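# Position circuit board under nozzle, then press head down

## Task

Move the circuit board along its rails until the vacant spot inside the white frame sits beneath the nozzle, then bring the placement head down so the nozzle's white foot rests on that spot with its spring visibly compressed.

## Robot and tools

Robot: two arms, left_arm and right_arm, each ending in a four-digit hand (index, middle, ring, thumb) with 16 finger motors. right_arm has a right hand; left_arm has its mirror image, a left hand. Base poses in the scene frame: left_arm (+0.036, +0.293, 0) m, quat_wxyz (+1.000, 0, 0, -0.008); right_arm (-0.028, -0.267, 0) m, quat_wxyz (+1.000, 0, 0, +0.003). A two-camera stand is behind the arms.

Scene frame: origin at table-top height, halfway between the nominal bases; +z up, +x forward over the table, left_arm toward +y. Arm names do not match image sides.

Hand point axes (right hand): +z runs along straight fingers toward the tips; +x crosses the palm away from the thumb; +y points out of the palm face (palm surface at y = -0.062 m). On the left hand +x points toward the thumb. A rigid mast sits at the wrist on the palm side (x +0.05 to +0.10, z -0.16 to -0.11, y up to +0.06 m; x sign flips on the left hand) and can collide. Straight fingertips reach about 0.12 m past the hand point. Fingertips carry rubber caps; the rest is hard plastic.

execute_actions(actions, cameras): actions is a list of actions; each action is a list of 1 to 15 rows; one action lasts 15 control steps of 1/30 s (0.5 s), and a short table repeats its final row for the remaining steps. Every row has 48 numbers in [-1, 1], both arms always included, in this order: left_arm dx, dy, dz, rx, ry, rz; 16 left hand motor goals; left current_limit; left speed; then right_arm dx, dy, dz, rx, ry, rz; 16 right hand motor goals; right current_limit; right speed.
- dx..rz are an offset, not a pose: measured from that arm's Hand target as it stood when the action began, along that target's own axes. All rows in an action refer to that same start, so they do not stack within an action; but each new action starts from the updated target, so sending the same offset again moves further. Scale: 1.0 = 0.6 m for dx, dy, dz and 180 degrees for the rotation vector rx, ry, rz. All zeros re-requests the current target.
- The 16 motor numbers are absolute goal angles (not offsets), each mapped linearly between its two stops, in order: index_mcp, index_abd, index_pip, index_dip, middle_mcp, middle_abd, middle_pip, middle_dip, ring_mcp, ring_abd, ring_pip, ring_dip, thumb_cmc, thumb_axl, thumb_mcp, thumb_ipl. Values that make a digit straight: _mcp +0.75, _abd 0.00, _pip +0.58, _dip +0.70, thumb_cmc +0.71, thumb_axl +0.68, thumb_mcp +0.23, thumb_ipl +0.17. Moving toward -1 curls fingers toward the palm, swings _abd away from the thumb, brings the thumb round in front of the palm (cmc) and bends it. Zero is a real goal; to leave a hand unchanged, resend its hand_goal, hand_current_limit and hand_speed.
- current_limit: -1 to +1 maps to 0 to 550 mA (floor 11 mA); low values may not lift a finger. speed: motors travel at (speed + 1)/2 of 8.5 rad/s. Initially +0.4 and -0.6; the last values persist.
- cameras: list of names (cam_high, cam_low, cam_left_wrist, cam_right_wrist) or ["all"]; [] for none. Default: all when actions is empty, otherwise none. A wrong name voids the call. An empty actions list returns a status and images without moving.

zoom_image(camera, region): enlarges part of one camera's most recent image; region = [x0, y0, x1, y1] in pixels from the top-left, up to 504 by 504. Image sizes: cam_high and cam_low 896x504, wrist cameras 672x504 (fisheye). Calibration matrices are supplied for all four, accurate to roughly a centimetre near the image middle.

finished_scene(scene): scene number 1 or 2; closes the current scene irreversibly and starts the next. The goal must already hold with the robot released. Any calls after it in the same reply act in the next scene.

Results: end_effector_position (m) and end_effector_quat_wxyz in the scene frame, possibly a few cm off; Hand target, the commanded pose after clipping, from which the next offsets count; joint positions, velocities ("within noise" means still) and torques (include arm weight; numbers 3 and 4 wrap at ±28 N m); per motor hand_goal, hand_measured, hand_current_ma, hand_state (moving, goal, blocked, overload); hand_current_limit, hand_speed; temperatures; warnings such as MOTOR HOT or OVER-TEMPERATURE FAULT.

Behaviour: orientation commands are clipped to within 40 degrees of the current orientation each step; the hand often stops short of its target and the elbow sags, so resend or add the missing distance, aiming slightly high when lifting. A few cm of error in free air is normal, not contact. To stop pushing on something, command the target back beyond the hand point. Fingers grip only while their goal lies past the object surface.

Avoid: dropping or knocking anything off the table; hard impacts on fixed or heavy parts; arms touching or one hand closing on the other; sustained currents of 495 mA or more (5 s shuts a motor off for 10 s); overheating from long stretched holds or pushing at unreachable poses (100 °C drops the arm). Thinking time lets the scene run, with the robot holding its last command; moves should be smooth and economical.

Each tool is called as a command line: name --argument value for each argument, lists and objects as JSON in quotes; but a table of rows of numbers goes row by row, as --pt "numbers of a row", without its own name.

## Session

execute_actions --actions '[]'

Scene clock: 0.00 s.
left_arm: end_effector_position=(+0.4088, +0.4881, +0.3366) hand_goal=(+0.754, +0.000, +0.576, +0.696, +0.754, +0.000, +0.576, +0.696, +0.754, +0.000, +0.576, +0.696, +0.714, +0.678, +0.226, +0.168) hand_measured=(+0.754, +0.000, +0.576, +0.696, +0.754, +0.000, +0.576, +0.696, +0.754, +0.000, +0.576, +0.696, +0.714, +0.678, +0.226, +0.168) hand_current_ma=(+0, +0, +0, +0, +0, +0, +0, +0, +0, +0, +0, +0, +0, +0, +0, +0) hand_state=(goal, goal, goal, goal, goal, goal, goal, goal, goal, goal, goal, goal, goal, goal, goal, goal) hand_current_limit=0.40 hand_speed=-0.60 end_effector_quat_wxyz=(+0.154, +0.572, +0.548, +0.590) | right_arm: end_effector_position=(+0.5703, +0.1285, +0.3684) hand_goal=(+0.754, +0.000, +0.576, +0.696, +0.754, +0.000, +0.576, +0.696, +0.754, +0.000, +0.576, +0.696, +0.714, +0.678, +0.226, +0.168) hand_measured=(+0.754, +0.000, +0.576, +0.696, +0.754, +0.000, +0.576, +0.696, +0.754, +0.000, +0.576, +0.696, +0.714, +0.678, +0.226, +0.168) hand_current_ma=(+0, +0, +0, +0, +0, +0, +0, +0, +0, +0, +0, +0, +0, +0, +0, +0) hand_state=(goal, goal, goal, goal, goal, goal, goal, goal, goal, goal, goal, goal, goal, goal, goal, goal) hand_current_limit=0.40 hand_speed=-0.60 end_effector_quat_wxyz=(-0.054, +0.759, +0.601, +0.245)
Joint positions: left_arm=[0.585 0.776 0.441 0.076 0.058 0.567] | right_arm=[0.669 1.864 2.139 -1.347 -0.102 0.932]
Joint velocities: within noise
Joint torques (N m): no reading
Motor temperatures (°C): left_arm=[21 26 25 21 22 21] | right_arm=[21 25 24 26 22 24]
Heat: left arm: hottest shoulder 26 °C; right arm: hottest wrist pitch 26 °C.
Hand target: left_arm +0.4111, +0.4896, +0.3592; +0.157, +0.564, +0.539, +0.606 | right_arm +0.5743, +0.1318, +0.3712; -0.054, +0.758, +0.600, +0.250
camera_calibration:
cam_left_wrist: T_world_to_cam=[[-0.0844042, -0.439281, -0.894376, 0.508853], [-0.977562, 0.210355, -0.0110634, 0.254811], [0.192997, 0.873374, -0.44718, -0.234586], [0, 0, 0, 1]] pos_world=[0.337318, 0.37481, 0.353023]
cam_right_wrist: T_world_to_cam=[[0.43966, -0.871699, -0.216427, -0.0282801], [-0.82121, -0.487734, 0.296191, 0.377785], [-0.363748, 0.0475088, -0.930285, 0.675027], [0, 0, 0, 1]] pos_world=[0.568214, 0.127537, 0.50995]

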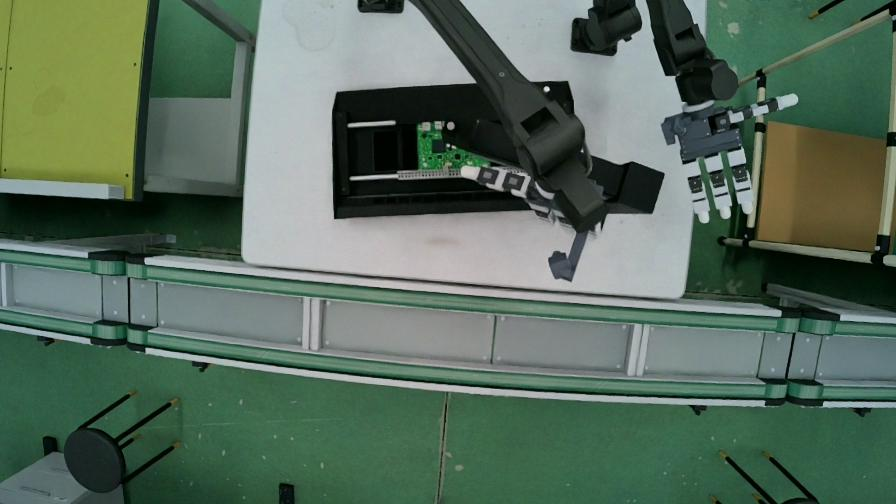

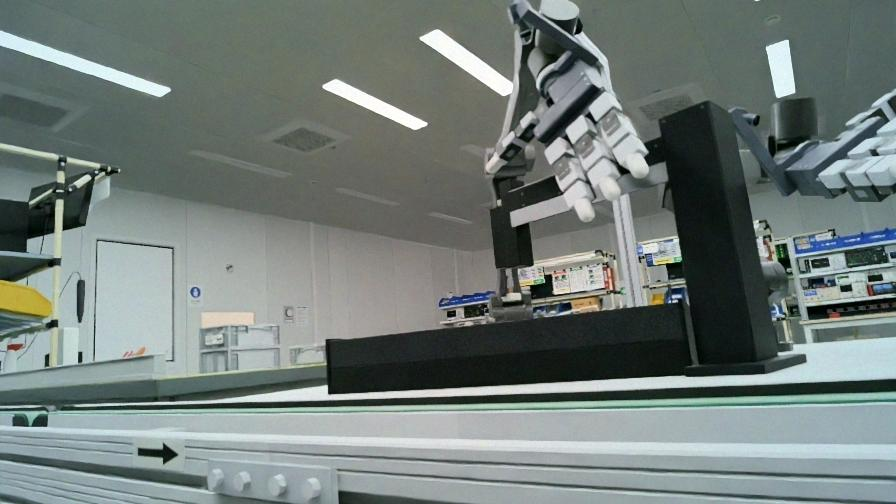

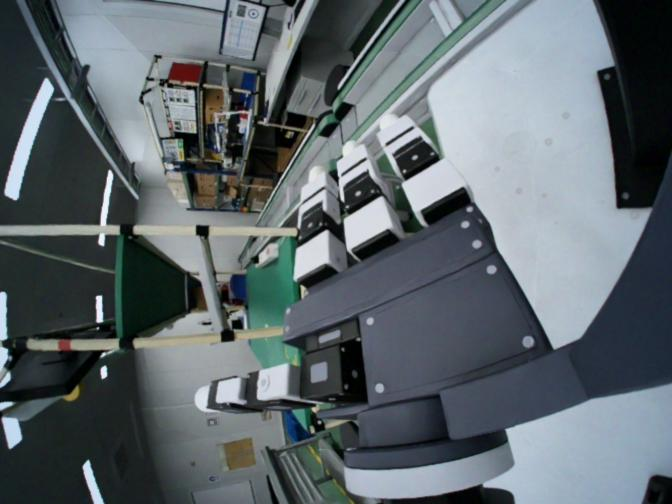

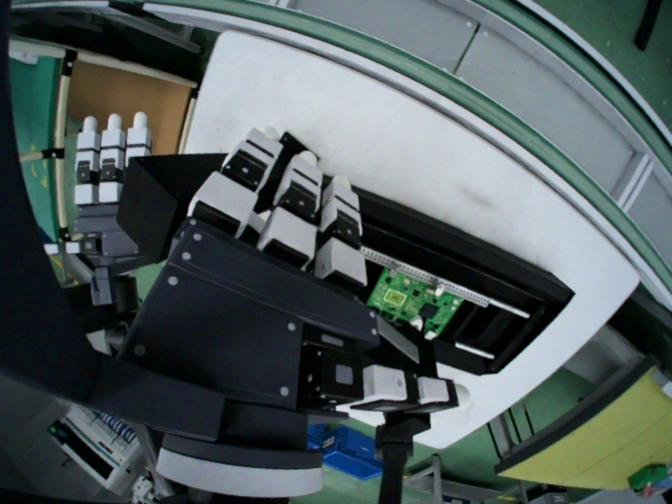

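zoom_image --camera "cam_right_wrist" --region '[340, 230, 580, 390]'

zoom_image --camera "cam_high" --region '[330, 70, 590, 220]'

zoom_image --camera "cam_low" --region '[450, 130, 620, 330]'

Scaled by 2.100 from the camera's 672x504 image, which has a finer 960x720 frame.

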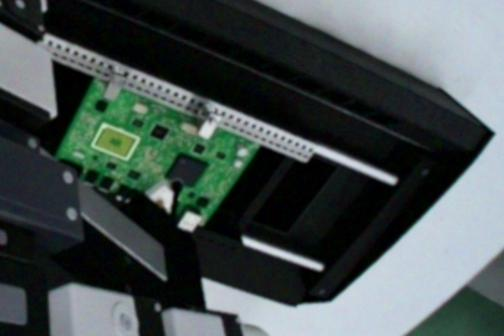

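Scaled by 1.938 from the camera's 896x504 image, which has a finer 1280x720 frame.

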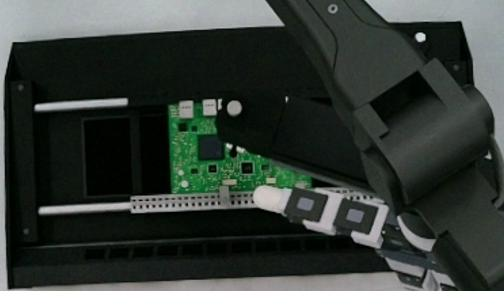

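Scaled by 2.520 from the camera's 896x504 image, which has a finer 1280x720 frame.

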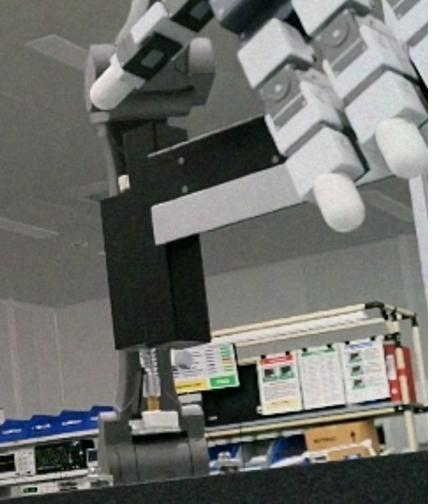

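zoom_image --camera "cam_right_wrist" --region '[360, 260, 460, 350]'

zoom_image --camera "cam_high" --region '[390, 90, 490, 200]'

Scaled by 5.040 from the camera's 672x504 image, which has a finer 960x720 frame.

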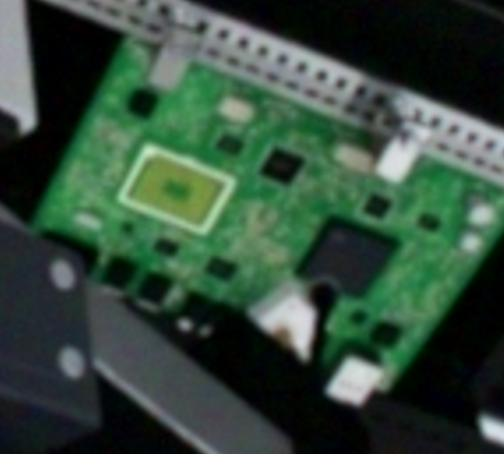

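Scaled by 4.582 from the camera's 896x504 image, which has a finer 1280x720 frame.

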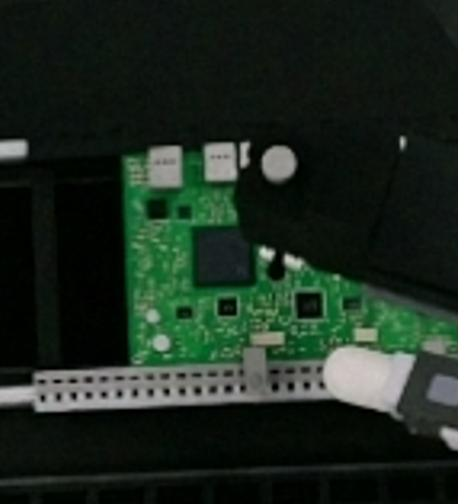

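execute_actions --actions '[[[0.031,0.044,-0.2275,-0.0067,-0.142,0.096,0.754,0,0.576,0.696,0.754,0,0.576,0.696,0.754,0,0.576,0.696,-0.3,0.678,0.0,0.0,0.4,-0.6,0,0,0,0,0,0,0.754,0,0.576,0.696,0.754,0,0.576,0.696,0.754,0,0.576,0.696,0.714,0.678,0.226,0.168,0.4,-0.6]]]' --cameras '["cam_high","cam_left_wrist"]'

Scene clock: 14.90 s.
left_arm: end_effector_position=(+0.2981, +0.4291, +0.3967) hand_goal=(+0.754, +0.000, +0.576, +0.696, +0.754, +0.000, +0.576, +0.696, +0.754, +0.000, +0.576, +0.696, -0.300, +0.678, +0.000, +0.000) hand_measured=(+0.760, -0.002, +0.576, +0.696, +0.760, -0.002, +0.576, +0.696, +0.760, -0.002, +0.576, +0.696, -0.300, +0.678, -0.002, +0.002) hand_current_ma=(+1, +0, +0, +0, +1, +0, +0, +0, +1, +0, +0, +0, +0, +0, +0, +0) hand_state=(goal, goal, goal, goal, goal, goal, goal, goal, goal, goal, goal, goal, goal, goal, goal, goal) hand_current_limit=0.40 hand_speed=-0.60 end_effector_quat_wxyz=(+0.220, +0.705, +0.424, +0.524) | right_arm: end_effector_position=(+0.5703, +0.1285, +0.3684) hand_goal=(+0.754, +0.000, +0.576, +0.696, +0.754, +0.000, +0.576, +0.696, +0.754, +0.000, +0.576, +0.696, +0.714, +0.678, +0.226, +0.168) hand_measured=(+0.754, +0.000, +0.576, +0.696, +0.754, +0.000, +0.576, +0.696, +0.754, +0.000, +0.576, +0.696, +0.714, +0.678, +0.224, +0.168) hand_current_ma=(-2, +0, +1, +0, -2, +0, +1, +0, -2, +0, +1, +0, +0, -2, -5, -1) hand_state=(goal, goal, goal, goal, goal, goal, goal, goal, goal, goal, goal, goal, goal, goal, goal, goal) hand_current_limit=0.40 hand_speed=-0.60 end_effector_quat_wxyz=(-0.054, +0.759, +0.601, +0.245)
Joint positions: left_arm=[1.135 0.477 0.629 -0.745 0.885 1.111] | right_arm=[0.669 1.864 2.139 -1.347 -0.102 0.932]
Joint torques (N m): left_arm=[1.79 1.49 12.92 1.44 0.59 0.03] | right_arm=[-1.26 -22.71 11.43 1.46 -0.15 -0.04]
Heat: left arm: hottest elbow 27 °C; right arm: hottest shoulder 27 °C.
Hand target: left_arm +0.2999, +0.4297, +0.4202; +0.186, +0.755, +0.395, +0.489 | right_arm +0.5743, +0.1318, +0.3712; -0.054, +0.758, +0.600, +0.250
Off the commanded pose: left_arm 0.024 m, 9 deg | right_arm 0.006 m, 1 deg.
camera_calibration:
cam_left_wrist: T_world_to_cam=[[-0.343784, -0.319258, -0.883112, 0.548657], [-0.818929, 0.562137, 0.115578, -0.0888647], [0.459531, 0.76294, -0.454703, -0.163843], [0, 0, 0, 1]] pos_world=[0.191136, 0.350119, 0.420297]
Images, in order (width x height): cam_high 896x504, cam_left_wrist 672x504.

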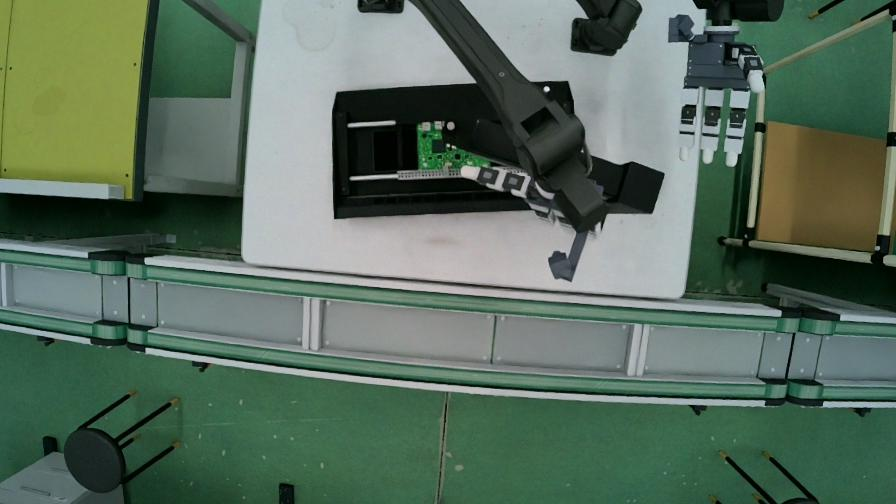

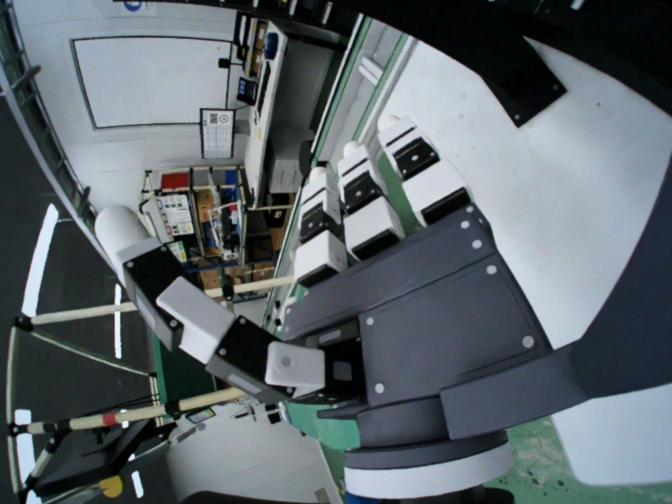

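execute_actions --actions '[[[-0.16,0.06,-0.0465,-0.0067,-0.142,0.096,0.754,0,0.576,0.696,0.754,0,0.576,0.696,0.754,0,0.576,0.696,-0.571,0.678,0.0,0.0,0.4,-0.6,0,0,0,0,0,0,0.754,0,0.576,0.696,0.754,0,0.576,0.696,0.754,0,0.576,0.696,0.714,0.678,0.226,0.168,0.4,-0.6]]]' --cameras '["cam_high","cam_left_wrist"]'

Scene clock: 17.23 s.
left_arm: end_effector_position=(+0.2679, +0.3329, +0.3806) hand_goal=(+0.754, +0.000, +0.576, +0.696, +0.754, +0.000, +0.576, +0.696, +0.754, +0.000, +0.576, +0.696, -0.570, +0.678, +0.000, +0.000) hand_measured=(+0.760, -0.002, +0.576, +0.696, +0.760, -0.002, +0.576, +0.696, +0.762, -0.002, +0.576, +0.696, -0.572, +0.678, -0.002, +0.002) hand_current_ma=(+1, +0, +0, +0, +1, +0, +0, +0, +1, +0, +0, +0, +0, +0, +0, +0) hand_state=(goal, goal, goal, goal, goal, goal, goal, goal, goal, goal, goal, goal, goal, goal, goal, goal) hand_current_limit=0.40 hand_speed=-0.60 end_effector_quat_wxyz=(+0.213, +0.871, +0.259, +0.358) | right_arm: end_effector_position=(+0.5703, +0.1285, +0.3684) hand_goal=(+0.754, +0.000, +0.576, +0.696, +0.754, +0.000, +0.576, +0.696, +0.754, +0.000, +0.576, +0.696, +0.714, +0.678, +0.226, +0.168) hand_measured=(+0.754, +0.000, +0.576, +0.696, +0.754, +0.000, +0.576, +0.696, +0.754, +0.000, +0.576, +0.696, +0.714, +0.678, +0.224, +0.168) hand_current_ma=(-2, +0, +1, +0, -2, +0, +1, +0, -2, +0, +1, +0, +0, -2, -5, -1) hand_state=(goal, goal, goal, goal, goal, goal, goal, goal, goal, goal, goal, goal, goal, goal, goal, goal) hand_current_limit=0.40 hand_speed=-0.60 end_effector_quat_wxyz=(-0.054, +0.759, +0.601, +0.245)
Joint positions: left_arm=[1.104 0.617 0.886 -1.574 0.827 1.963] | right_arm=[0.669 1.864 2.139 -1.347 -0.102 0.932]
Joint torques (N m): left_arm=[0.5 1.44 11.4 0.29 0.79 0] | right_arm=[-1.32 -22.71 11.44 1.43 -0.15 -0.04]
Heat: left arm: hottest elbow 28 °C; right arm: hottest shoulder 27 °C.
Hand target: left_arm +0.2700, +0.3298, +0.4000; +0.201, +0.893, +0.222, +0.337 | right_arm +0.5743, +0.1318, +0.3712; -0.054, +0.758, +0.600, +0.250
Off the commanded pose: left_arm 0.020 m, 6 deg | right_arm 0.006 m, 1 deg.
camera_calibration:
cam_left_wrist: T_world_to_cam=[[-0.698876, 0.016059, -0.715063, 0.412903], [-0.408952, 0.811238, 0.417913, -0.365375], [0.586797, 0.584496, -0.560387, -0.0183412], [0, 0, 0, 1]] pos_world=[0.149909, 0.300496, 0.437668]
Images, in order (width x height): cam_high 896x504, cam_left_wrist 672x504.

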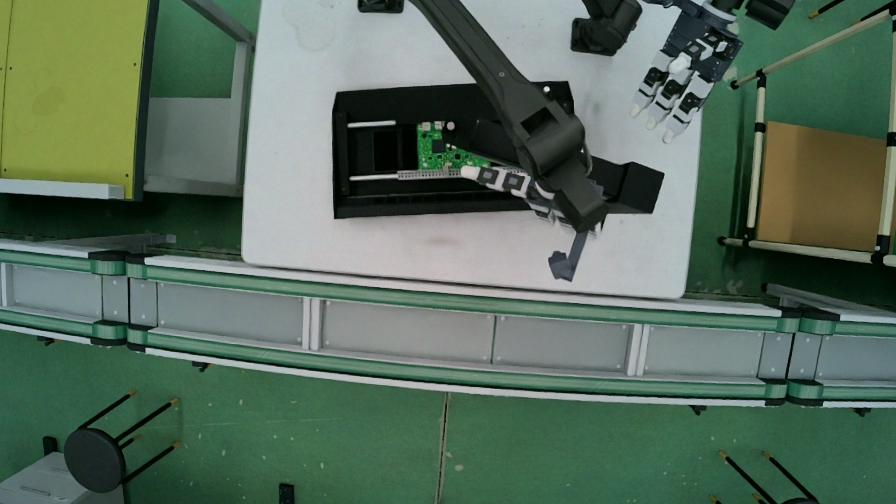

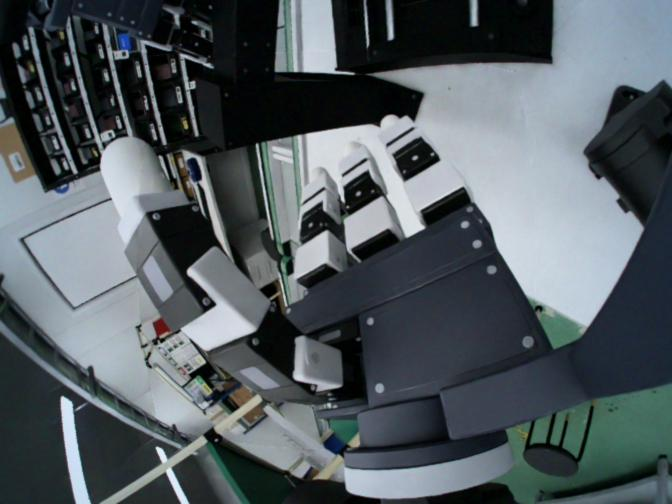

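execute_actions --actions '[[[-0.12,0.142,0.0157,0,0,0,0.754,0,0.576,0.696,0.754,0,0.576,0.696,0.754,0,0.576,0.696,-0.571,0.678,0.0,0.0,0.4,-0.6,0,0,0,0,0,0,0.754,0,0.576,0.696,0.754,0,0.576,0.696,0.754,0,0.576,0.696,0.714,0.678,0.226,0.168,0.4,-0.6]]]' --cameras '["cam_high","cam_left_wrist"]'

Scene clock: 19.23 s.
left_arm: end_effector_position=(+0.2422, +0.2217, +0.3969) hand_goal=(+0.754, +0.000, +0.576, +0.696, +0.754, +0.000, +0.576, +0.696, +0.754, +0.000, +0.576, +0.696, -0.570, +0.678, +0.000, +0.000) hand_measured=(+0.760, -0.002, +0.576, +0.696, +0.760, -0.002, +0.576, +0.696, +0.762, -0.002, +0.576, +0.696, -0.574, +0.678, -0.002, +0.000) hand_current_ma=(+1, +0, +0, +0, +1, +0, +0, +0, +1, +0, +0, +0, +0, +0, +0, +0) hand_state=(goal, goal, goal, goal, goal, goal, goal, goal, goal, goal, goal, goal, goal, goal, goal, goal) hand_current_limit=0.40 hand_speed=-0.60 end_effector_quat_wxyz=(+0.229, +0.892, +0.204, +0.331) | right_arm: end_effector_position=(+0.5703, +0.1285, +0.3684) hand_goal=(+0.754, +0.000, +0.576, +0.696, +0.754, +0.000, +0.576, +0.696, +0.754, +0.000, +0.576, +0.696, +0.714, +0.678, +0.226, +0.168) hand_measured=(+0.754, +0.000, +0.576, +0.696, +0.754, +0.000, +0.576, +0.696, +0.754, +0.000, +0.576, +0.696, +0.714, +0.678, +0.224, +0.168) hand_current_ma=(-2, +0, +1, +0, -2, +0, +1, +0, -2, +0, +1, +0, +0, -2, -5, -1) hand_state=(goal, goal, goal, goal, goal, goal, goal, goal, goal, goal, goal, goal, goal, goal, goal, goal) hand_current_limit=0.40 hand_speed=-0.60 end_effector_quat_wxyz=(-0.054, +0.759, +0.601, +0.245)
Joint positions: left_arm=[0.574 0.363 0.885 -1.52 0.637 1.487] | right_arm=[0.669 1.864 2.139 -1.347 -0.102 0.932]
Joint torques (N m): left_arm=[0.56 4.19 7.98 2.43 0.56 -0.16] | right_arm=[-1.32 -22.71 11.44 1.44 -0.14 -0.04]
Heat: left arm: hottest elbow 28 °C; right arm: hottest shoulder 27 °C.
Hand target: left_arm +0.2501, +0.2197, +0.3998; +0.201, +0.893, +0.222, +0.337 | right_arm +0.5743, +0.1318, +0.3712; -0.054, +0.758, +0.600, +0.250
Off the commanded pose: left_arm 0.009 m, 4 deg | right_arm 0.006 m, 1 deg.
camera_calibration:
cam_left_wrist: T_world_to_cam=[[-0.71114, 0.113156, -0.693884, 0.381499], [-0.287156, 0.854134, 0.433586, -0.337746], [0.641733, 0.507593, -0.574915, 0.0804533], [0, 0, 0, 1]] pos_world=[0.122684, 0.204473, 0.457412]
Images, in order (width x height): cam_high 896x504, cam_left_wrist 672x504.

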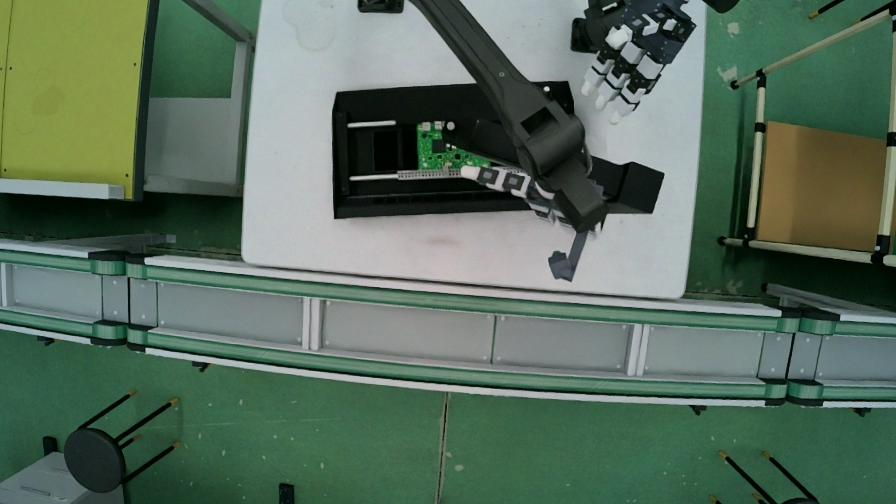

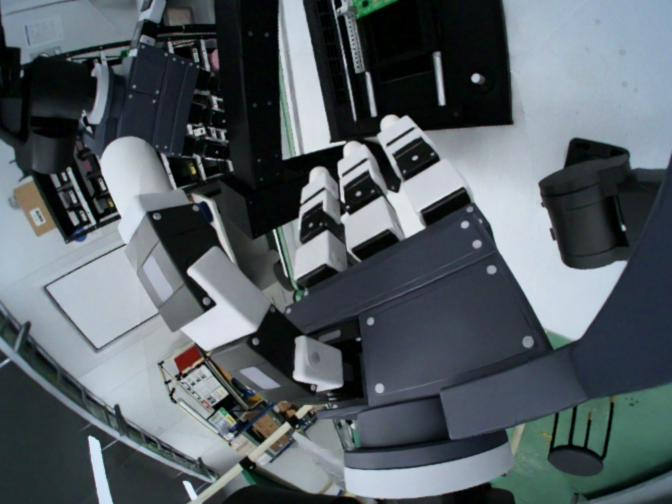

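execute_actions --actions '[[[-0.102,0.0935,0.0895,-0.0067,-0.142,0.096,0.754,0,0.576,0.696,0.754,0,0.576,0.696,0.754,0,0.576,0.696,-0.571,0.678,-0.4,-0.5,0.4,-0.6,-0.131,0.0247,-0.1165,0,0,0,0.754,0,0.576,0.696,0.754,0,0.576,0.696,0.754,0,0.576,0.696,0.714,0.678,0.226,0.168,0.4,-0.6]]]' --cameras '["all"]'

Scene clock: 22.27 s.
left_arm: end_effector_position=(+0.2516, +0.1337, +0.3352) hand_goal=(+0.754, +0.000, +0.576, +0.696, +0.754, +0.000, +0.576, +0.696, +0.754, +0.000, +0.576, +0.696, -0.570, +0.678, -0.400, -0.500) hand_measured=(+0.760, -0.002, +0.576, +0.696, +0.760, -0.002, +0.576, +0.696, +0.760, -0.002, +0.576, +0.696, -0.574, +0.678, -0.400, -0.498) hand_current_ma=(+1, +0, +0, +0, +1, +0, +0, +0, +1, +0, +0, +0, +0, +0, +0, +0) hand_state=(goal, goal, goal, goal, goal, goal, goal, goal, goal, goal, goal, goal, goal, goal, goal, goal) hand_current_limit=0.40 hand_speed=-0.60 end_effector_quat_wxyz=(+0.205, +0.969, +0.035, +0.130) | right_arm: end_effector_position=(+0.5504, +0.0241, +0.4209) hand_goal=(+0.754, +0.000, +0.576, +0.696, +0.754, +0.000, +0.576, +0.696, +0.754, +0.000, +0.576, +0.696, +0.714, +0.678, +0.226, +0.168) hand_measured=(+0.754, +0.000, +0.576, +0.696, +0.754, +0.000, +0.576, +0.696, +0.754, +0.000, +0.576, +0.696, +0.714, +0.678, +0.224, +0.168) hand_current_ma=(-1, +0, +1, +0, -1, +0, +1, +0, +0, +0, +1, +0, +0, -2, -8, -1) hand_state=(goal, goal, goal, goal, goal, goal, goal, goal, goal, goal, goal, goal, goal, goal, goal, goal) hand_current_limit=0.40 hand_speed=-0.60 end_effector_quat_wxyz=(-0.052, +0.760, +0.591, +0.266)
Joint positions: left_arm=[-0.1 0.634 0.922 -1.522 0.363 1.32] | right_arm=[0.539 1.648 1.97 -1.366 -0.16 0.835]
Joint torques (N m): left_arm=[0.44 0.73 11.45 1.96 0.4 -0.15] | right_arm=[-0.79 -17.73 8.5 1.57 -0.28 -0.17]
Heat: left arm: hottest elbow 28 °C; right arm: hottest shoulder 28 °C.
Hand target: left_arm +0.2606, +0.1299, +0.3599; +0.202, +0.966, +0.033, +0.160 | right_arm +0.5541, +0.0314, +0.4004; -0.054, +0.758, +0.600, +0.251
Off the commanded pose: left_arm 0.027 m, 4 deg | right_arm 0.022 m, 2 deg.
camera_calibration:
cam_left_wrist: T_world_to_cam=[[-0.777537, 0.489679, -0.394525, 0.221356], [0.238894, 0.81037, 0.535005, -0.393627], [0.581692, 0.321736, -0.747074, 0.181158], [0, 0, 0, 1]] pos_world=[0.160769, 0.152305, 0.433261]
cam_right_wrist: T_world_to_cam=[[0.431272, -0.873485, -0.225894, -0.0905351], [-0.838657, -0.480433, 0.25659, 0.321143], [-0.332655, 0.0787872, -0.939752, 0.707758], [0, 0, 0, 1]] pos_world=[0.543813, 0.0194444, 0.562263]

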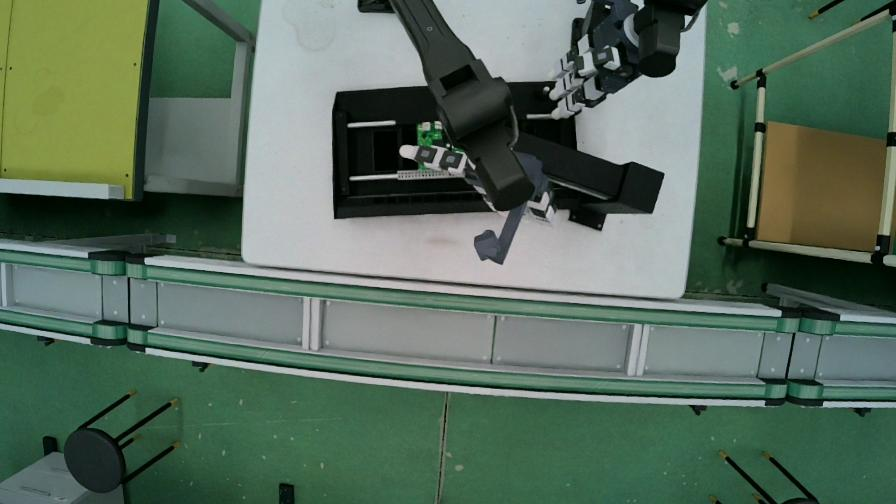

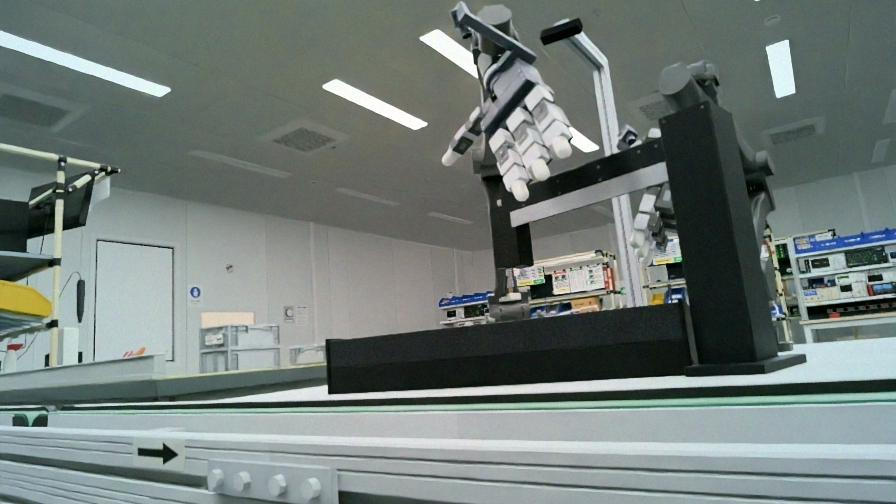

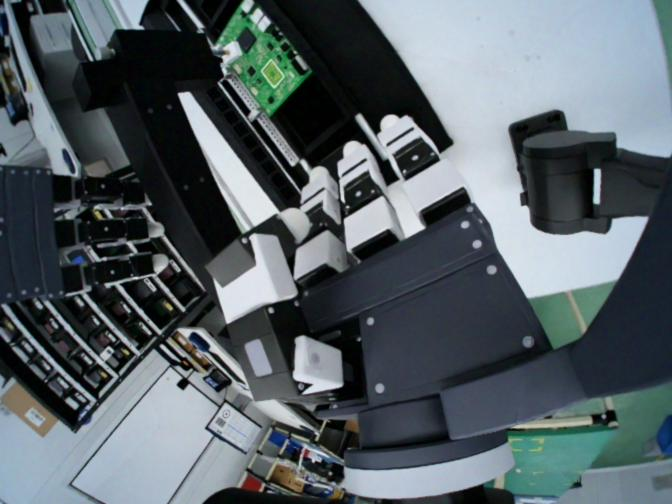

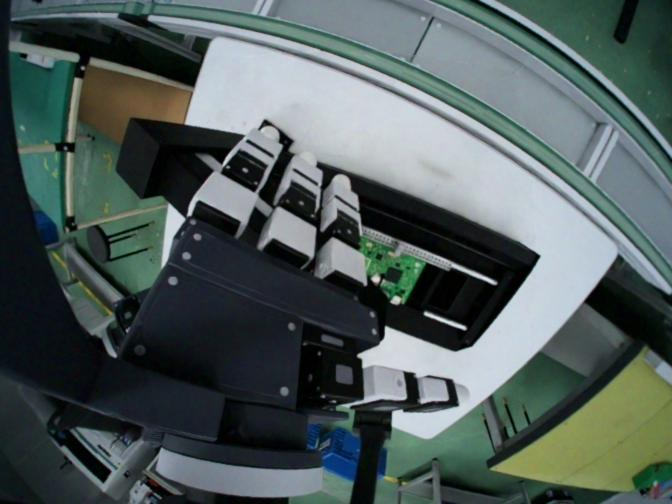

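zoom_image --camera "cam_left_wrist" --region '[180, 0, 420, 220]'

Scaled by 2.100 from the camera's 672x504 image, which has a finer 960x720 frame.

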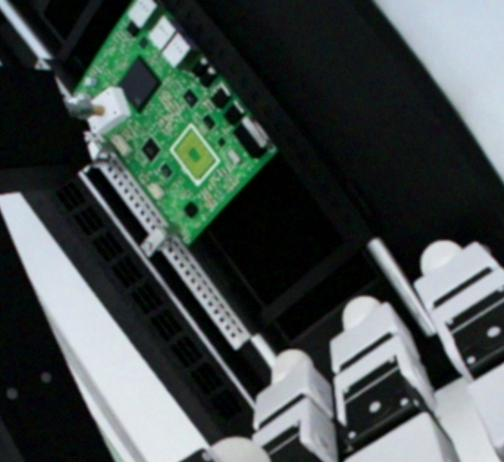

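zoom_image --camera "cam_left_wrist" --region '[240, 50, 370, 180]'

Scaled by 3.877 from the camera's 672x504 image, which has a finer 960x720 frame.

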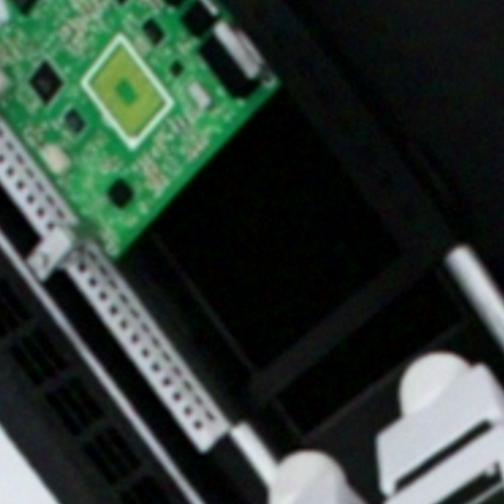

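execute_actions --actions '[[[0.036,-0.0553,0.1017,0,0,0,0.754,0,0.576,0.696,0.754,0,0.576,0.696,-0.48,0,-0.59,-0.17,-0.571,0.678,-0.4,-0.5,0.4,-0.3,-0.115,0.013,-0.105,0,0,0,0.754,0,0.576,0.696,0.754,0,0.576,0.696,0.754,0,0.576,0.696,0.714,0.678,0.226,0.168,0.4,-0.3]]]' --cameras '["cam_high","cam_low","cam_left_wrist"]'

zoom_image --camera "cam_left_wrist" --region '[230, 30, 430, 230]'

Scene clock: 27.37 s.
left_arm: end_effector_position=(+0.2964, +0.1409, +0.2908) hand_goal=(+0.754, +0.000, +0.576, +0.696, +0.754, +0.000, +0.576, +0.696, -0.480, +0.000, -0.590, -0.170, -0.570, +0.678, -0.400, -0.500) hand_measured=(+0.760, -0.002, +0.576, +0.696, +0.760, -0.002, +0.576, +0.696, -0.464, -0.002, -0.588, -0.168, -0.574, +0.678, -0.400, -0.498) hand_current_ma=(+1, +0, +0, +0, +1, +0, +0, +0, +5, +0, +0, +0, +0, +0, +0, +0) hand_state=(goal, goal, goal, goal, goal, goal, goal, goal, goal, goal, goal, goal, goal, goal, goal, goal) hand_current_limit=0.40 hand_speed=-0.30 end_effector_quat_wxyz=(+0.200, +0.969, +0.041, +0.143) | right_arm: end_effector_position=(+0.5310, -0.0571, +0.4435) hand_goal=(+0.754, +0.000, +0.576, +0.696, +0.754, +0.000, +0.576, +0.696, +0.754, +0.000, +0.576, +0.696, +0.714, +0.678, +0.226, +0.168) hand_measured=(+0.754, +0.000, +0.576, +0.696, +0.754, +0.000, +0.576, +0.696, +0.754, +0.000, +0.576, +0.696, +0.714, +0.678, +0.224, +0.168) hand_current_ma=(+0, +0, +1, +0, +0, +0, +1, +0, +0, +0, +1, +0, +0, -2, -9, -1) hand_state=(goal, goal, goal, goal, goal, goal, goal, goal, goal, goal, goal, goal, goal, goal, goal, goal) hand_current_limit=0.40 hand_speed=-0.30 end_effector_quat_wxyz=(-0.050, +0.757, +0.593, +0.270)
Joint positions: left_arm=[-0.049 0.72 0.83 -1.335 0.363 1.357] | right_arm=[0.41 1.513 1.868 -1.412 -0.222 0.715]
Joint torques (N m): left_arm=[1.2 -0.62 9.24 1.94 0.54 0.01] | right_arm=[-1.14 -15.79 8.28 0.95 -0.36 -0.17]
Heat: left arm: hottest elbow 29 °C; right arm: hottest shoulder 28 °C.
Hand target: left_arm +0.3006, +0.1399, +0.3000; +0.202, +0.966, +0.033, +0.160 | right_arm +0.5308, -0.0555, +0.4261; -0.054, +0.758, +0.600, +0.250
Off the commanded pose: left_arm 0.010 m, 2 deg | right_arm 0.017 m, 2 deg.
camera_calibration:
cam_left_wrist: T_world_to_cam=[[-0.77695, 0.479673, -0.407753, 0.240252], [0.212046, 0.809218, 0.547908, -0.382069], [0.592778, 0.339234, -0.730435, 0.109068], [0, 0, 0, 1]] pos_world=[0.203027, 0.156935, 0.386969]
Images, in order (width x height): cam_high 896x504, cam_low 896x504, cam_left_wrist 672x504.

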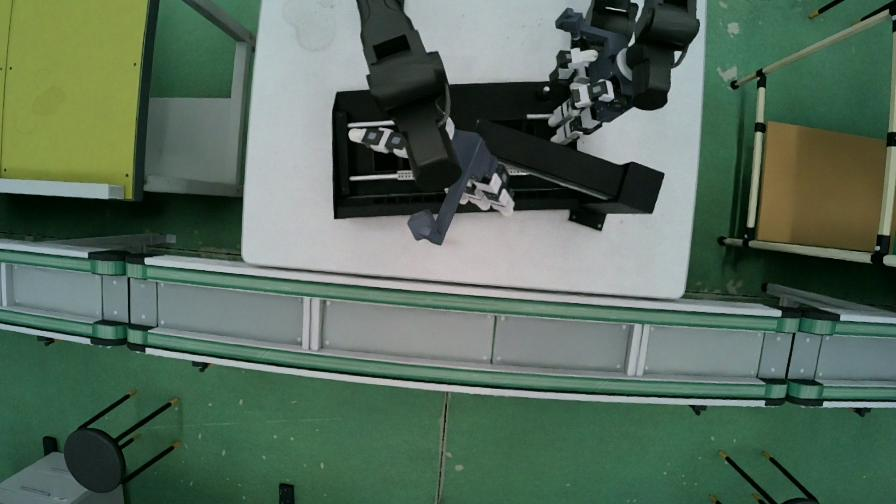

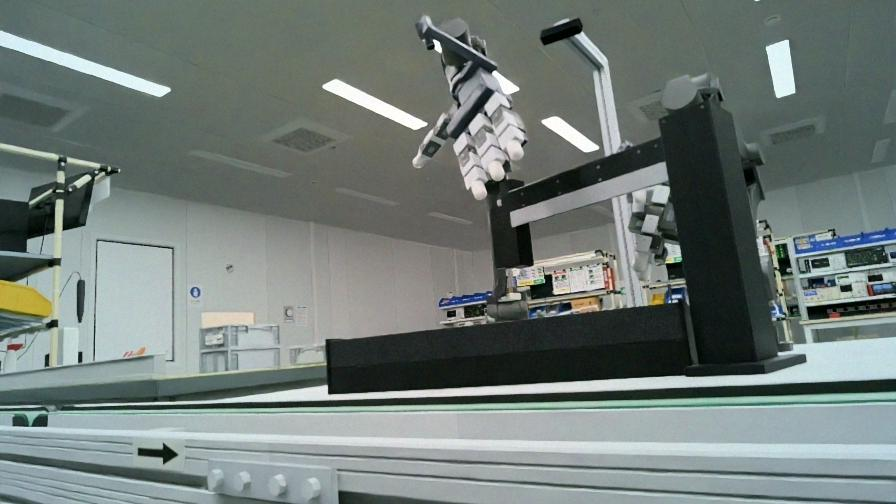

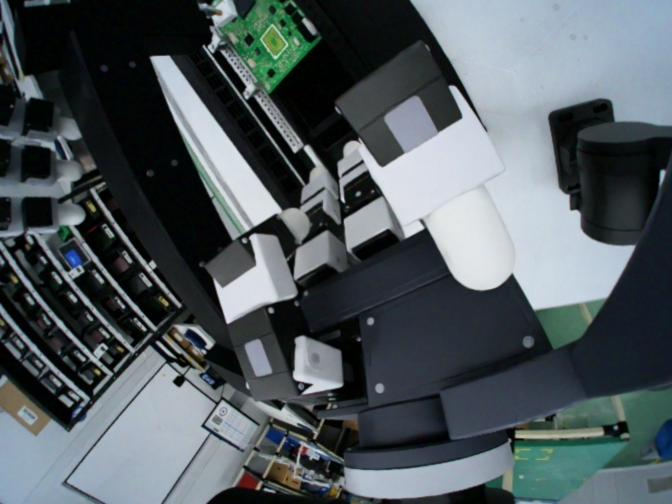

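Scaled by 2.520 from the camera's 672x504 image, which has a finer 960x720 frame.

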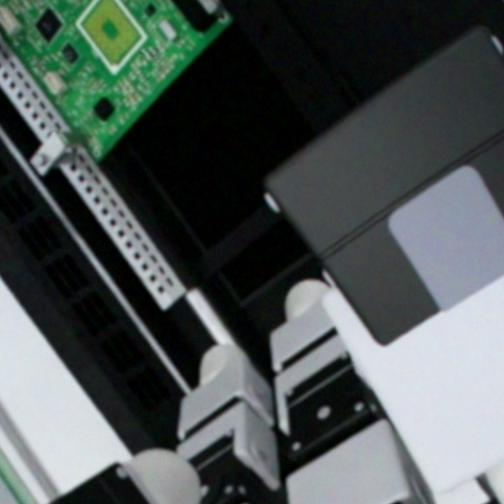

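execute_actions --actions '[[[-0.025,-0.029,0.0615,0,0,0,0.754,0,0.576,0.696,0.754,0,0.576,0.696,-0.48,0,-0.59,-0.17,-0.571,0.678,-0.4,-0.5,0.4,-0.3,-0.1455,0.009,-0.116,-0.023,-0.0093,0.1863,0.754,0,0.576,0.696,0.754,0,0.576,0.696,0.754,0,0.576,0.696,0.714,0.678,0.226,0.168,0.4,-0.3]]]' --cameras '["cam_high","cam_left_wrist"]'

zoom_image --camera "cam_left_wrist" --region '[230, 30, 430, 230]'

Scene clock: 29.13 s.
left_arm: end_effector_position=(+0.2946, +0.1408, +0.2473) hand_goal=(+0.754, +0.000, +0.576, +0.696, +0.754, +0.000, +0.576, +0.696, -0.480, +0.000, -0.590, -0.170, -0.570, +0.678, -0.400, -0.500) hand_measured=(+0.760, -0.002, +0.576, +0.696, +0.760, -0.002, +0.576, +0.696, -0.466, -0.002, -0.588, -0.168, -0.574, +0.678, -0.400, -0.498) hand_current_ma=(+1, +0, +0, +0, +1, +0, +0, +0, +4, +0, +0, +0, +0, +0, +0, +0) hand_state=(goal, goal, goal, goal, goal, goal, goal, goal, goal, goal, goal, goal, goal, goal, goal, goal) hand_current_limit=0.40 hand_speed=-0.30 end_effector_quat_wxyz=(+0.200, +0.969, +0.040, +0.141) | right_arm: end_effector_position=(+0.4950, -0.1588, +0.4318) hand_goal=(+0.754, +0.000, +0.576, +0.696, +0.754, +0.000, +0.576, +0.696, +0.754, +0.000, +0.576, +0.696, +0.714, +0.678, +0.226, +0.168) hand_measured=(+0.754, +0.000, +0.576, +0.696, +0.754, +0.000, +0.576, +0.696, +0.754, +0.000, +0.576, +0.696, +0.714, +0.678, +0.224, +0.168) hand_current_ma=(+0, +0, +1, +0, +0, +0, +1, +0, +0, +0, +1, +0, +0, -2, -9, -1) hand_state=(goal, goal, goal, goal, goal, goal, goal, goal, goal, goal, goal, goal, goal, goal, goal, goal) hand_current_limit=0.40 hand_speed=-0.30 end_effector_quat_wxyz=(-0.088, +0.903, +0.357, +0.223)
Joint positions: left_arm=[-0.049 0.709 0.712 -1.232 0.364 1.358] | right_arm=[0.293 1.483 1.884 -1.53 -0.206 1.164]
Joint torques (N m): left_arm=[1.08 -1.03 9.1 1.94 0.51 0] | right_arm=[-1.73 -14.68 13.98 0.8 -0.28 0.08]
Heat: left arm: hottest elbow 29 °C; right arm: hottest elbow 28 °C.
Hand target: left_arm +0.2984, +0.1399, +0.2567; +0.202, +0.966, +0.033, +0.160 | right_arm +0.5004, -0.1607, +0.4489; -0.088, +0.904, +0.347, +0.234
Off the commanded pose: left_arm 0.010 m, 2 deg | right_arm 0.018 m, 2 deg.
camera_calibration:
cam_left_wrist: T_world_to_cam=[[-0.777209, 0.480892, -0.405819, 0.220497], [0.214733, 0.808915, 0.547308, -0.35837], [0.591469, 0.33823, -0.731959, 0.0793021], [0, 0, 0, 1]] pos_world=[0.201421, 0.157033, 0.343667]
Images, in order (width x height): cam_high 896x504, cam_left_wrist 672x504.

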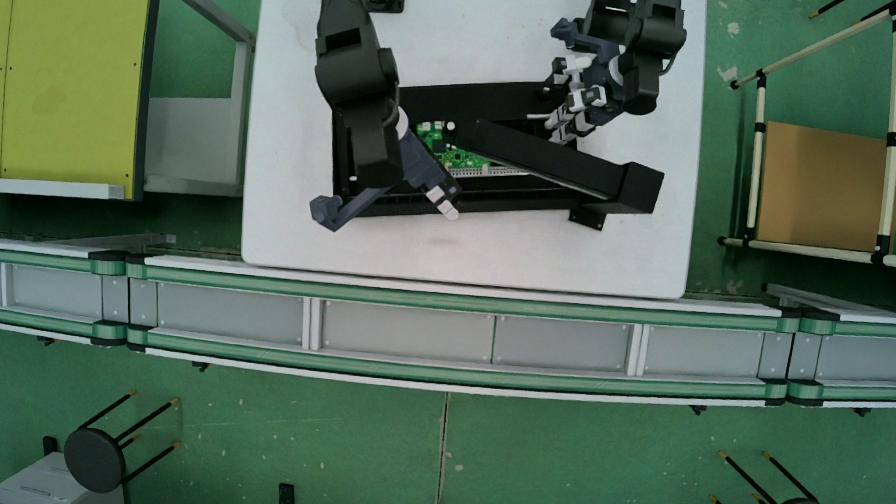

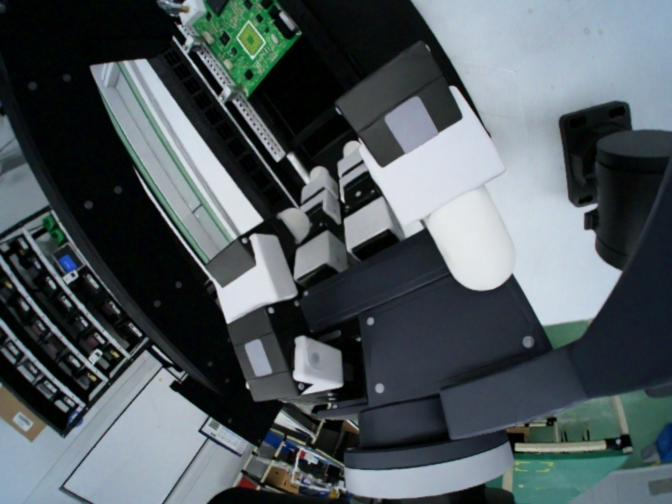

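Scaled by 2.520 from the camera's 672x504 image, which has a finer 960x720 frame.

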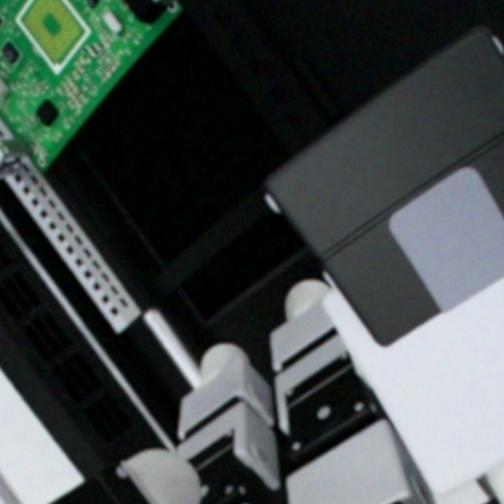

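execute_actions --actions '[[[-0.024,-0.0287,0.061,0,0,0,0.754,0,0.576,0.696,0.754,0,0.576,0.696,-0.48,0,-0.59,-0.17,-0.571,0.678,-0.4,-0.5,0.4,-0.3,0,0,0,0,0,0,0.754,0,0.576,0.696,0.754,0,0.576,0.696,0.754,0,0.576,0.696,0.714,0.678,0.226,0.168,0.4,-0.3]]]' --cameras '["cam_left_wrist"]'

zoom_image --camera "cam_left_wrist" --region '[200, 0, 400, 200]'

Scene clock: 30.50 s.
left_arm: end_effector_position=(+0.2913, +0.1410, +0.2059) hand_goal=(+0.754, +0.000, +0.576, +0.696, +0.754, +0.000, +0.576, +0.696, -0.480, +0.000, -0.590, -0.170, -0.570, +0.678, -0.400, -0.500) hand_measured=(+0.760, -0.002, +0.576, +0.696, +0.760, -0.002, +0.576, +0.696, -0.466, -0.002, -0.588, -0.168, -0.574, +0.678, -0.400, -0.498) hand_current_ma=(+1, +0, +0, +0, +1, +0, +0, +0, +4, +0, +0, +0, +0, +0, +0, +0) hand_state=(goal, goal, goal, goal, goal, goal, goal, goal, goal, goal, goal, goal, goal, goal, goal, goal) hand_current_limit=0.40 hand_speed=-0.30 end_effector_quat_wxyz=(+0.200, +0.968, +0.040, +0.144) | right_arm: end_effector_position=(+0.4941, -0.1591, +0.4313) hand_goal=(+0.754, +0.000, +0.576, +0.696, +0.754, +0.000, +0.576, +0.696, +0.754, +0.000, +0.576, +0.696, +0.714, +0.678, +0.226, +0.168) hand_measured=(+0.754, +0.000, +0.576, +0.696, +0.754, +0.000, +0.576, +0.696, +0.754, +0.000, +0.576, +0.696, +0.714, +0.678, +0.224, +0.168) hand_current_ma=(+0, +0, +1, +0, +0, +0, +1, +0, +0, +0, +1, +0, +0, -2, -9, -1) hand_state=(goal, goal, goal, goal, goal, goal, goal, goal, goal, goal, goal, goal, goal, goal, goal, goal) hand_current_limit=0.40 hand_speed=-0.30 end_effector_quat_wxyz=(-0.089, +0.904, +0.355, +0.222)
Joint positions: left_arm=[-0.049 0.701 0.599 -1.121 0.364 1.358] | right_arm=[0.293 1.483 1.884 -1.533 -0.206 1.166]
Joint torques (N m): left_arm=[1.14 -0.38 9.09 1.98 0.51 0] | right_arm=[-1.73 -14.45 14.31 0.79 -0.23 0.1]
Heat: left arm: hottest elbow 29 °C; right arm: hottest elbow 28 °C.
Hand target: left_arm +0.2965, +0.1399, +0.2139; +0.202, +0.966, +0.033, +0.160 | right_arm +0.5004, -0.1607, +0.4489; -0.088, +0.904, +0.347, +0.234
Off the commanded pose: left_arm 0.010 m, 2 deg | right_arm 0.019 m, 2 deg.
camera_calibration:
cam_left_wrist: T_world_to_cam=[[-0.774623, 0.480993, -0.410615, 0.201284], [0.211914, 0.809149, 0.54806, -0.33452], [0.595862, 0.337525, -0.728715, 0.0489691], [0, 0, 0, 1]] pos_world=[0.19763, 0.157332, 0.301672]
Images, in order (width x height): cam_left_wrist 672x504.

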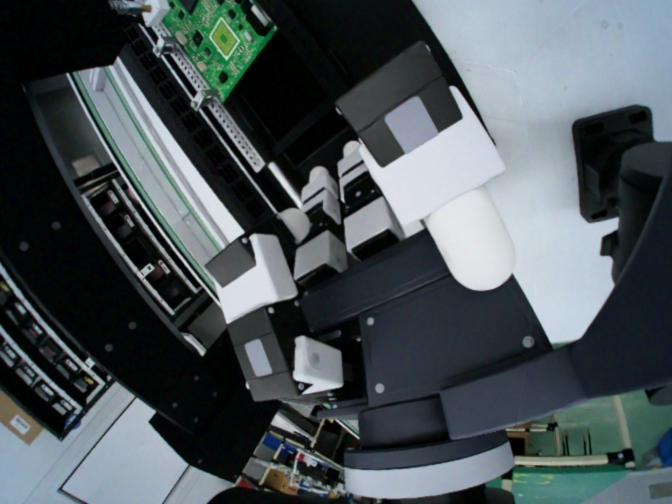

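Scaled by 2.520 from the camera's 672x504 image, which has a finer 960x720 frame.

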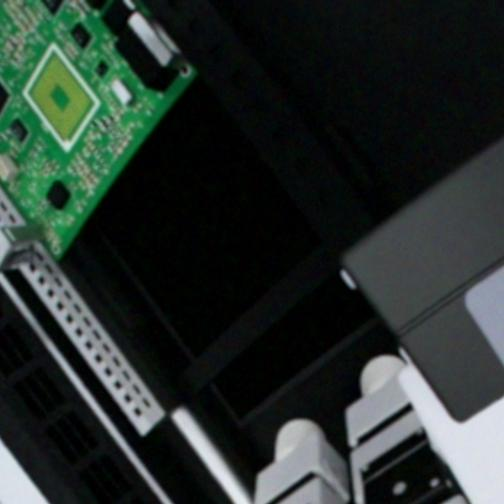

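execute_actions --actions '[[[-0.012,0.0099,0.0308,0,0,0,0.73,0,0.54,0.66,0.73,0,0.54,0.66,-0.48,0,-0.59,-0.17,-0.571,0.678,-0.4,-0.5,0.76,-0.3,0,0,0,0,0,0,0.754,0,0.576,0.696,0.754,0,0.576,0.696,0.754,0,0.576,0.696,0.714,0.678,0.226,0.168,0.4,-0.3]]]' --cameras '["cam_left_wrist"]'

zoom_image --camera "cam_left_wrist" --region '[200, 0, 400, 200]'

Scene clock: 32.03 s.
left_arm: end_effector_position=(+0.2908, +0.1289, +0.1927) hand_goal=(+0.730, +0.000, +0.540, +0.660, +0.730, +0.000, +0.540, +0.660, -0.480, +0.000, -0.590, -0.170, -0.570, +0.678, -0.400, -0.500) hand_measured=(+0.738, -0.002, +0.544, +0.662, +0.738, -0.002, +0.544, +0.664, -0.466, -0.002, -0.588, -0.168, -0.574, +0.678, -0.400, -0.498) hand_current_ma=(+1, +0, +0, +0, +1, +0, +0, +0, +4, +0, +0, +0, +0, +0, +0, +0) hand_state=(goal, goal, goal, goal, goal, goal, goal, goal, goal, goal, goal, goal, goal, goal, goal, goal) hand_current_limit=0.76 hand_speed=-0.30 end_effector_quat_wxyz=(+0.199, +0.968, +0.034, +0.150) | right_arm: end_effector_position=(+0.4940, -0.1591, +0.4312) hand_goal=(+0.754, +0.000, +0.576, +0.696, +0.754, +0.000, +0.576, +0.696, +0.754, +0.000, +0.576, +0.696, +0.714, +0.678, +0.226, +0.168) hand_measured=(+0.754, +0.000, +0.576, +0.696, +0.754, +0.000, +0.576, +0.696, +0.754, +0.000, +0.576, +0.696, +0.714, +0.678, +0.224, +0.168) hand_current_ma=(+0, +0, +1, +0, +0, +0, +1, +0, +0, +0, +1, +0, +0, -2, -9, -1) hand_state=(goal, goal, goal, goal, goal, goal, goal, goal, goal, goal, goal, goal, goal, goal, goal, goal) hand_current_limit=0.40 hand_speed=-0.30 end_effector_quat_wxyz=(-0.089, +0.904, +0.355, +0.221)
Joint positions: left_arm=[-0.115 0.701 0.561 -1.051 0.339 1.304] | right_arm=[0.293 1.483 1.884 -1.533 -0.206 1.166]
Joint torques (N m): left_arm=[0.5 -0.21 8.8 2.07 0.4 -0.19] | right_arm=[-1.79 -14.45 14.28 0.79 -0.23 0.11]
Heat: left arm: hottest elbow 29 °C; right arm: hottest elbow 28 °C.
Hand target: left_arm +0.2956, +0.1266, +0.1980; +0.202, +0.966, +0.033, +0.160 | right_arm +0.5004, -0.1607, +0.4489; -0.088, +0.904, +0.347, +0.234
Off the commanded pose: left_arm 0.008 m, 1 deg | right_arm 0.019 m, 2 deg.
camera_calibration:
cam_left_wrist: T_world_to_cam=[[-0.765161, 0.489062, -0.418744, 0.19907], [0.211693, 0.805329, 0.553743, -0.317996], [0.608041, 0.335058, -0.719738, 0.0388078], [0, 0, 0, 1]] pos_world=[0.196041, 0.145731, 0.287379]
Images, in order (width x height): cam_left_wrist 672x504.

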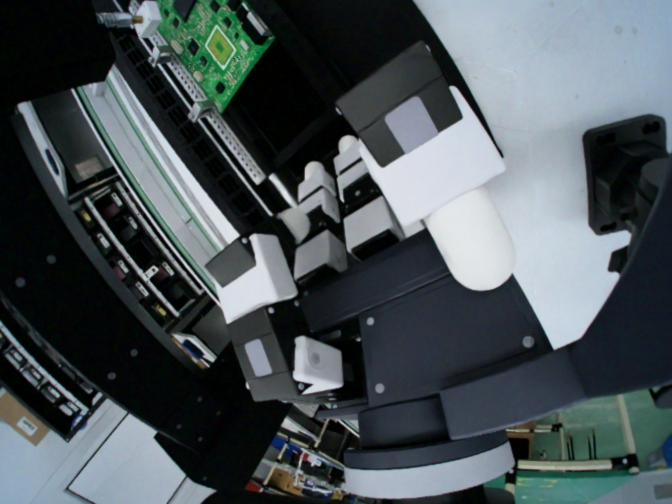

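Scaled by 2.520 from the camera's 672x504 image, which has a finer 960x720 frame.

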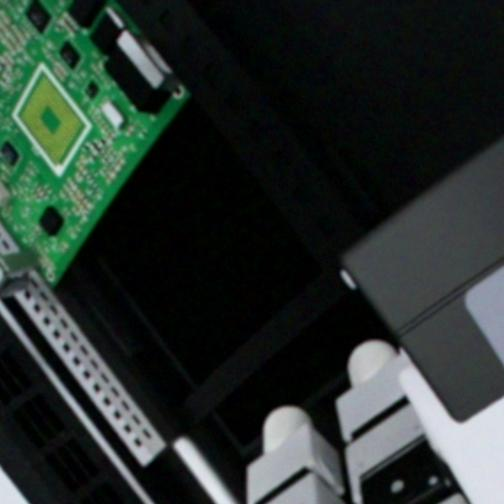

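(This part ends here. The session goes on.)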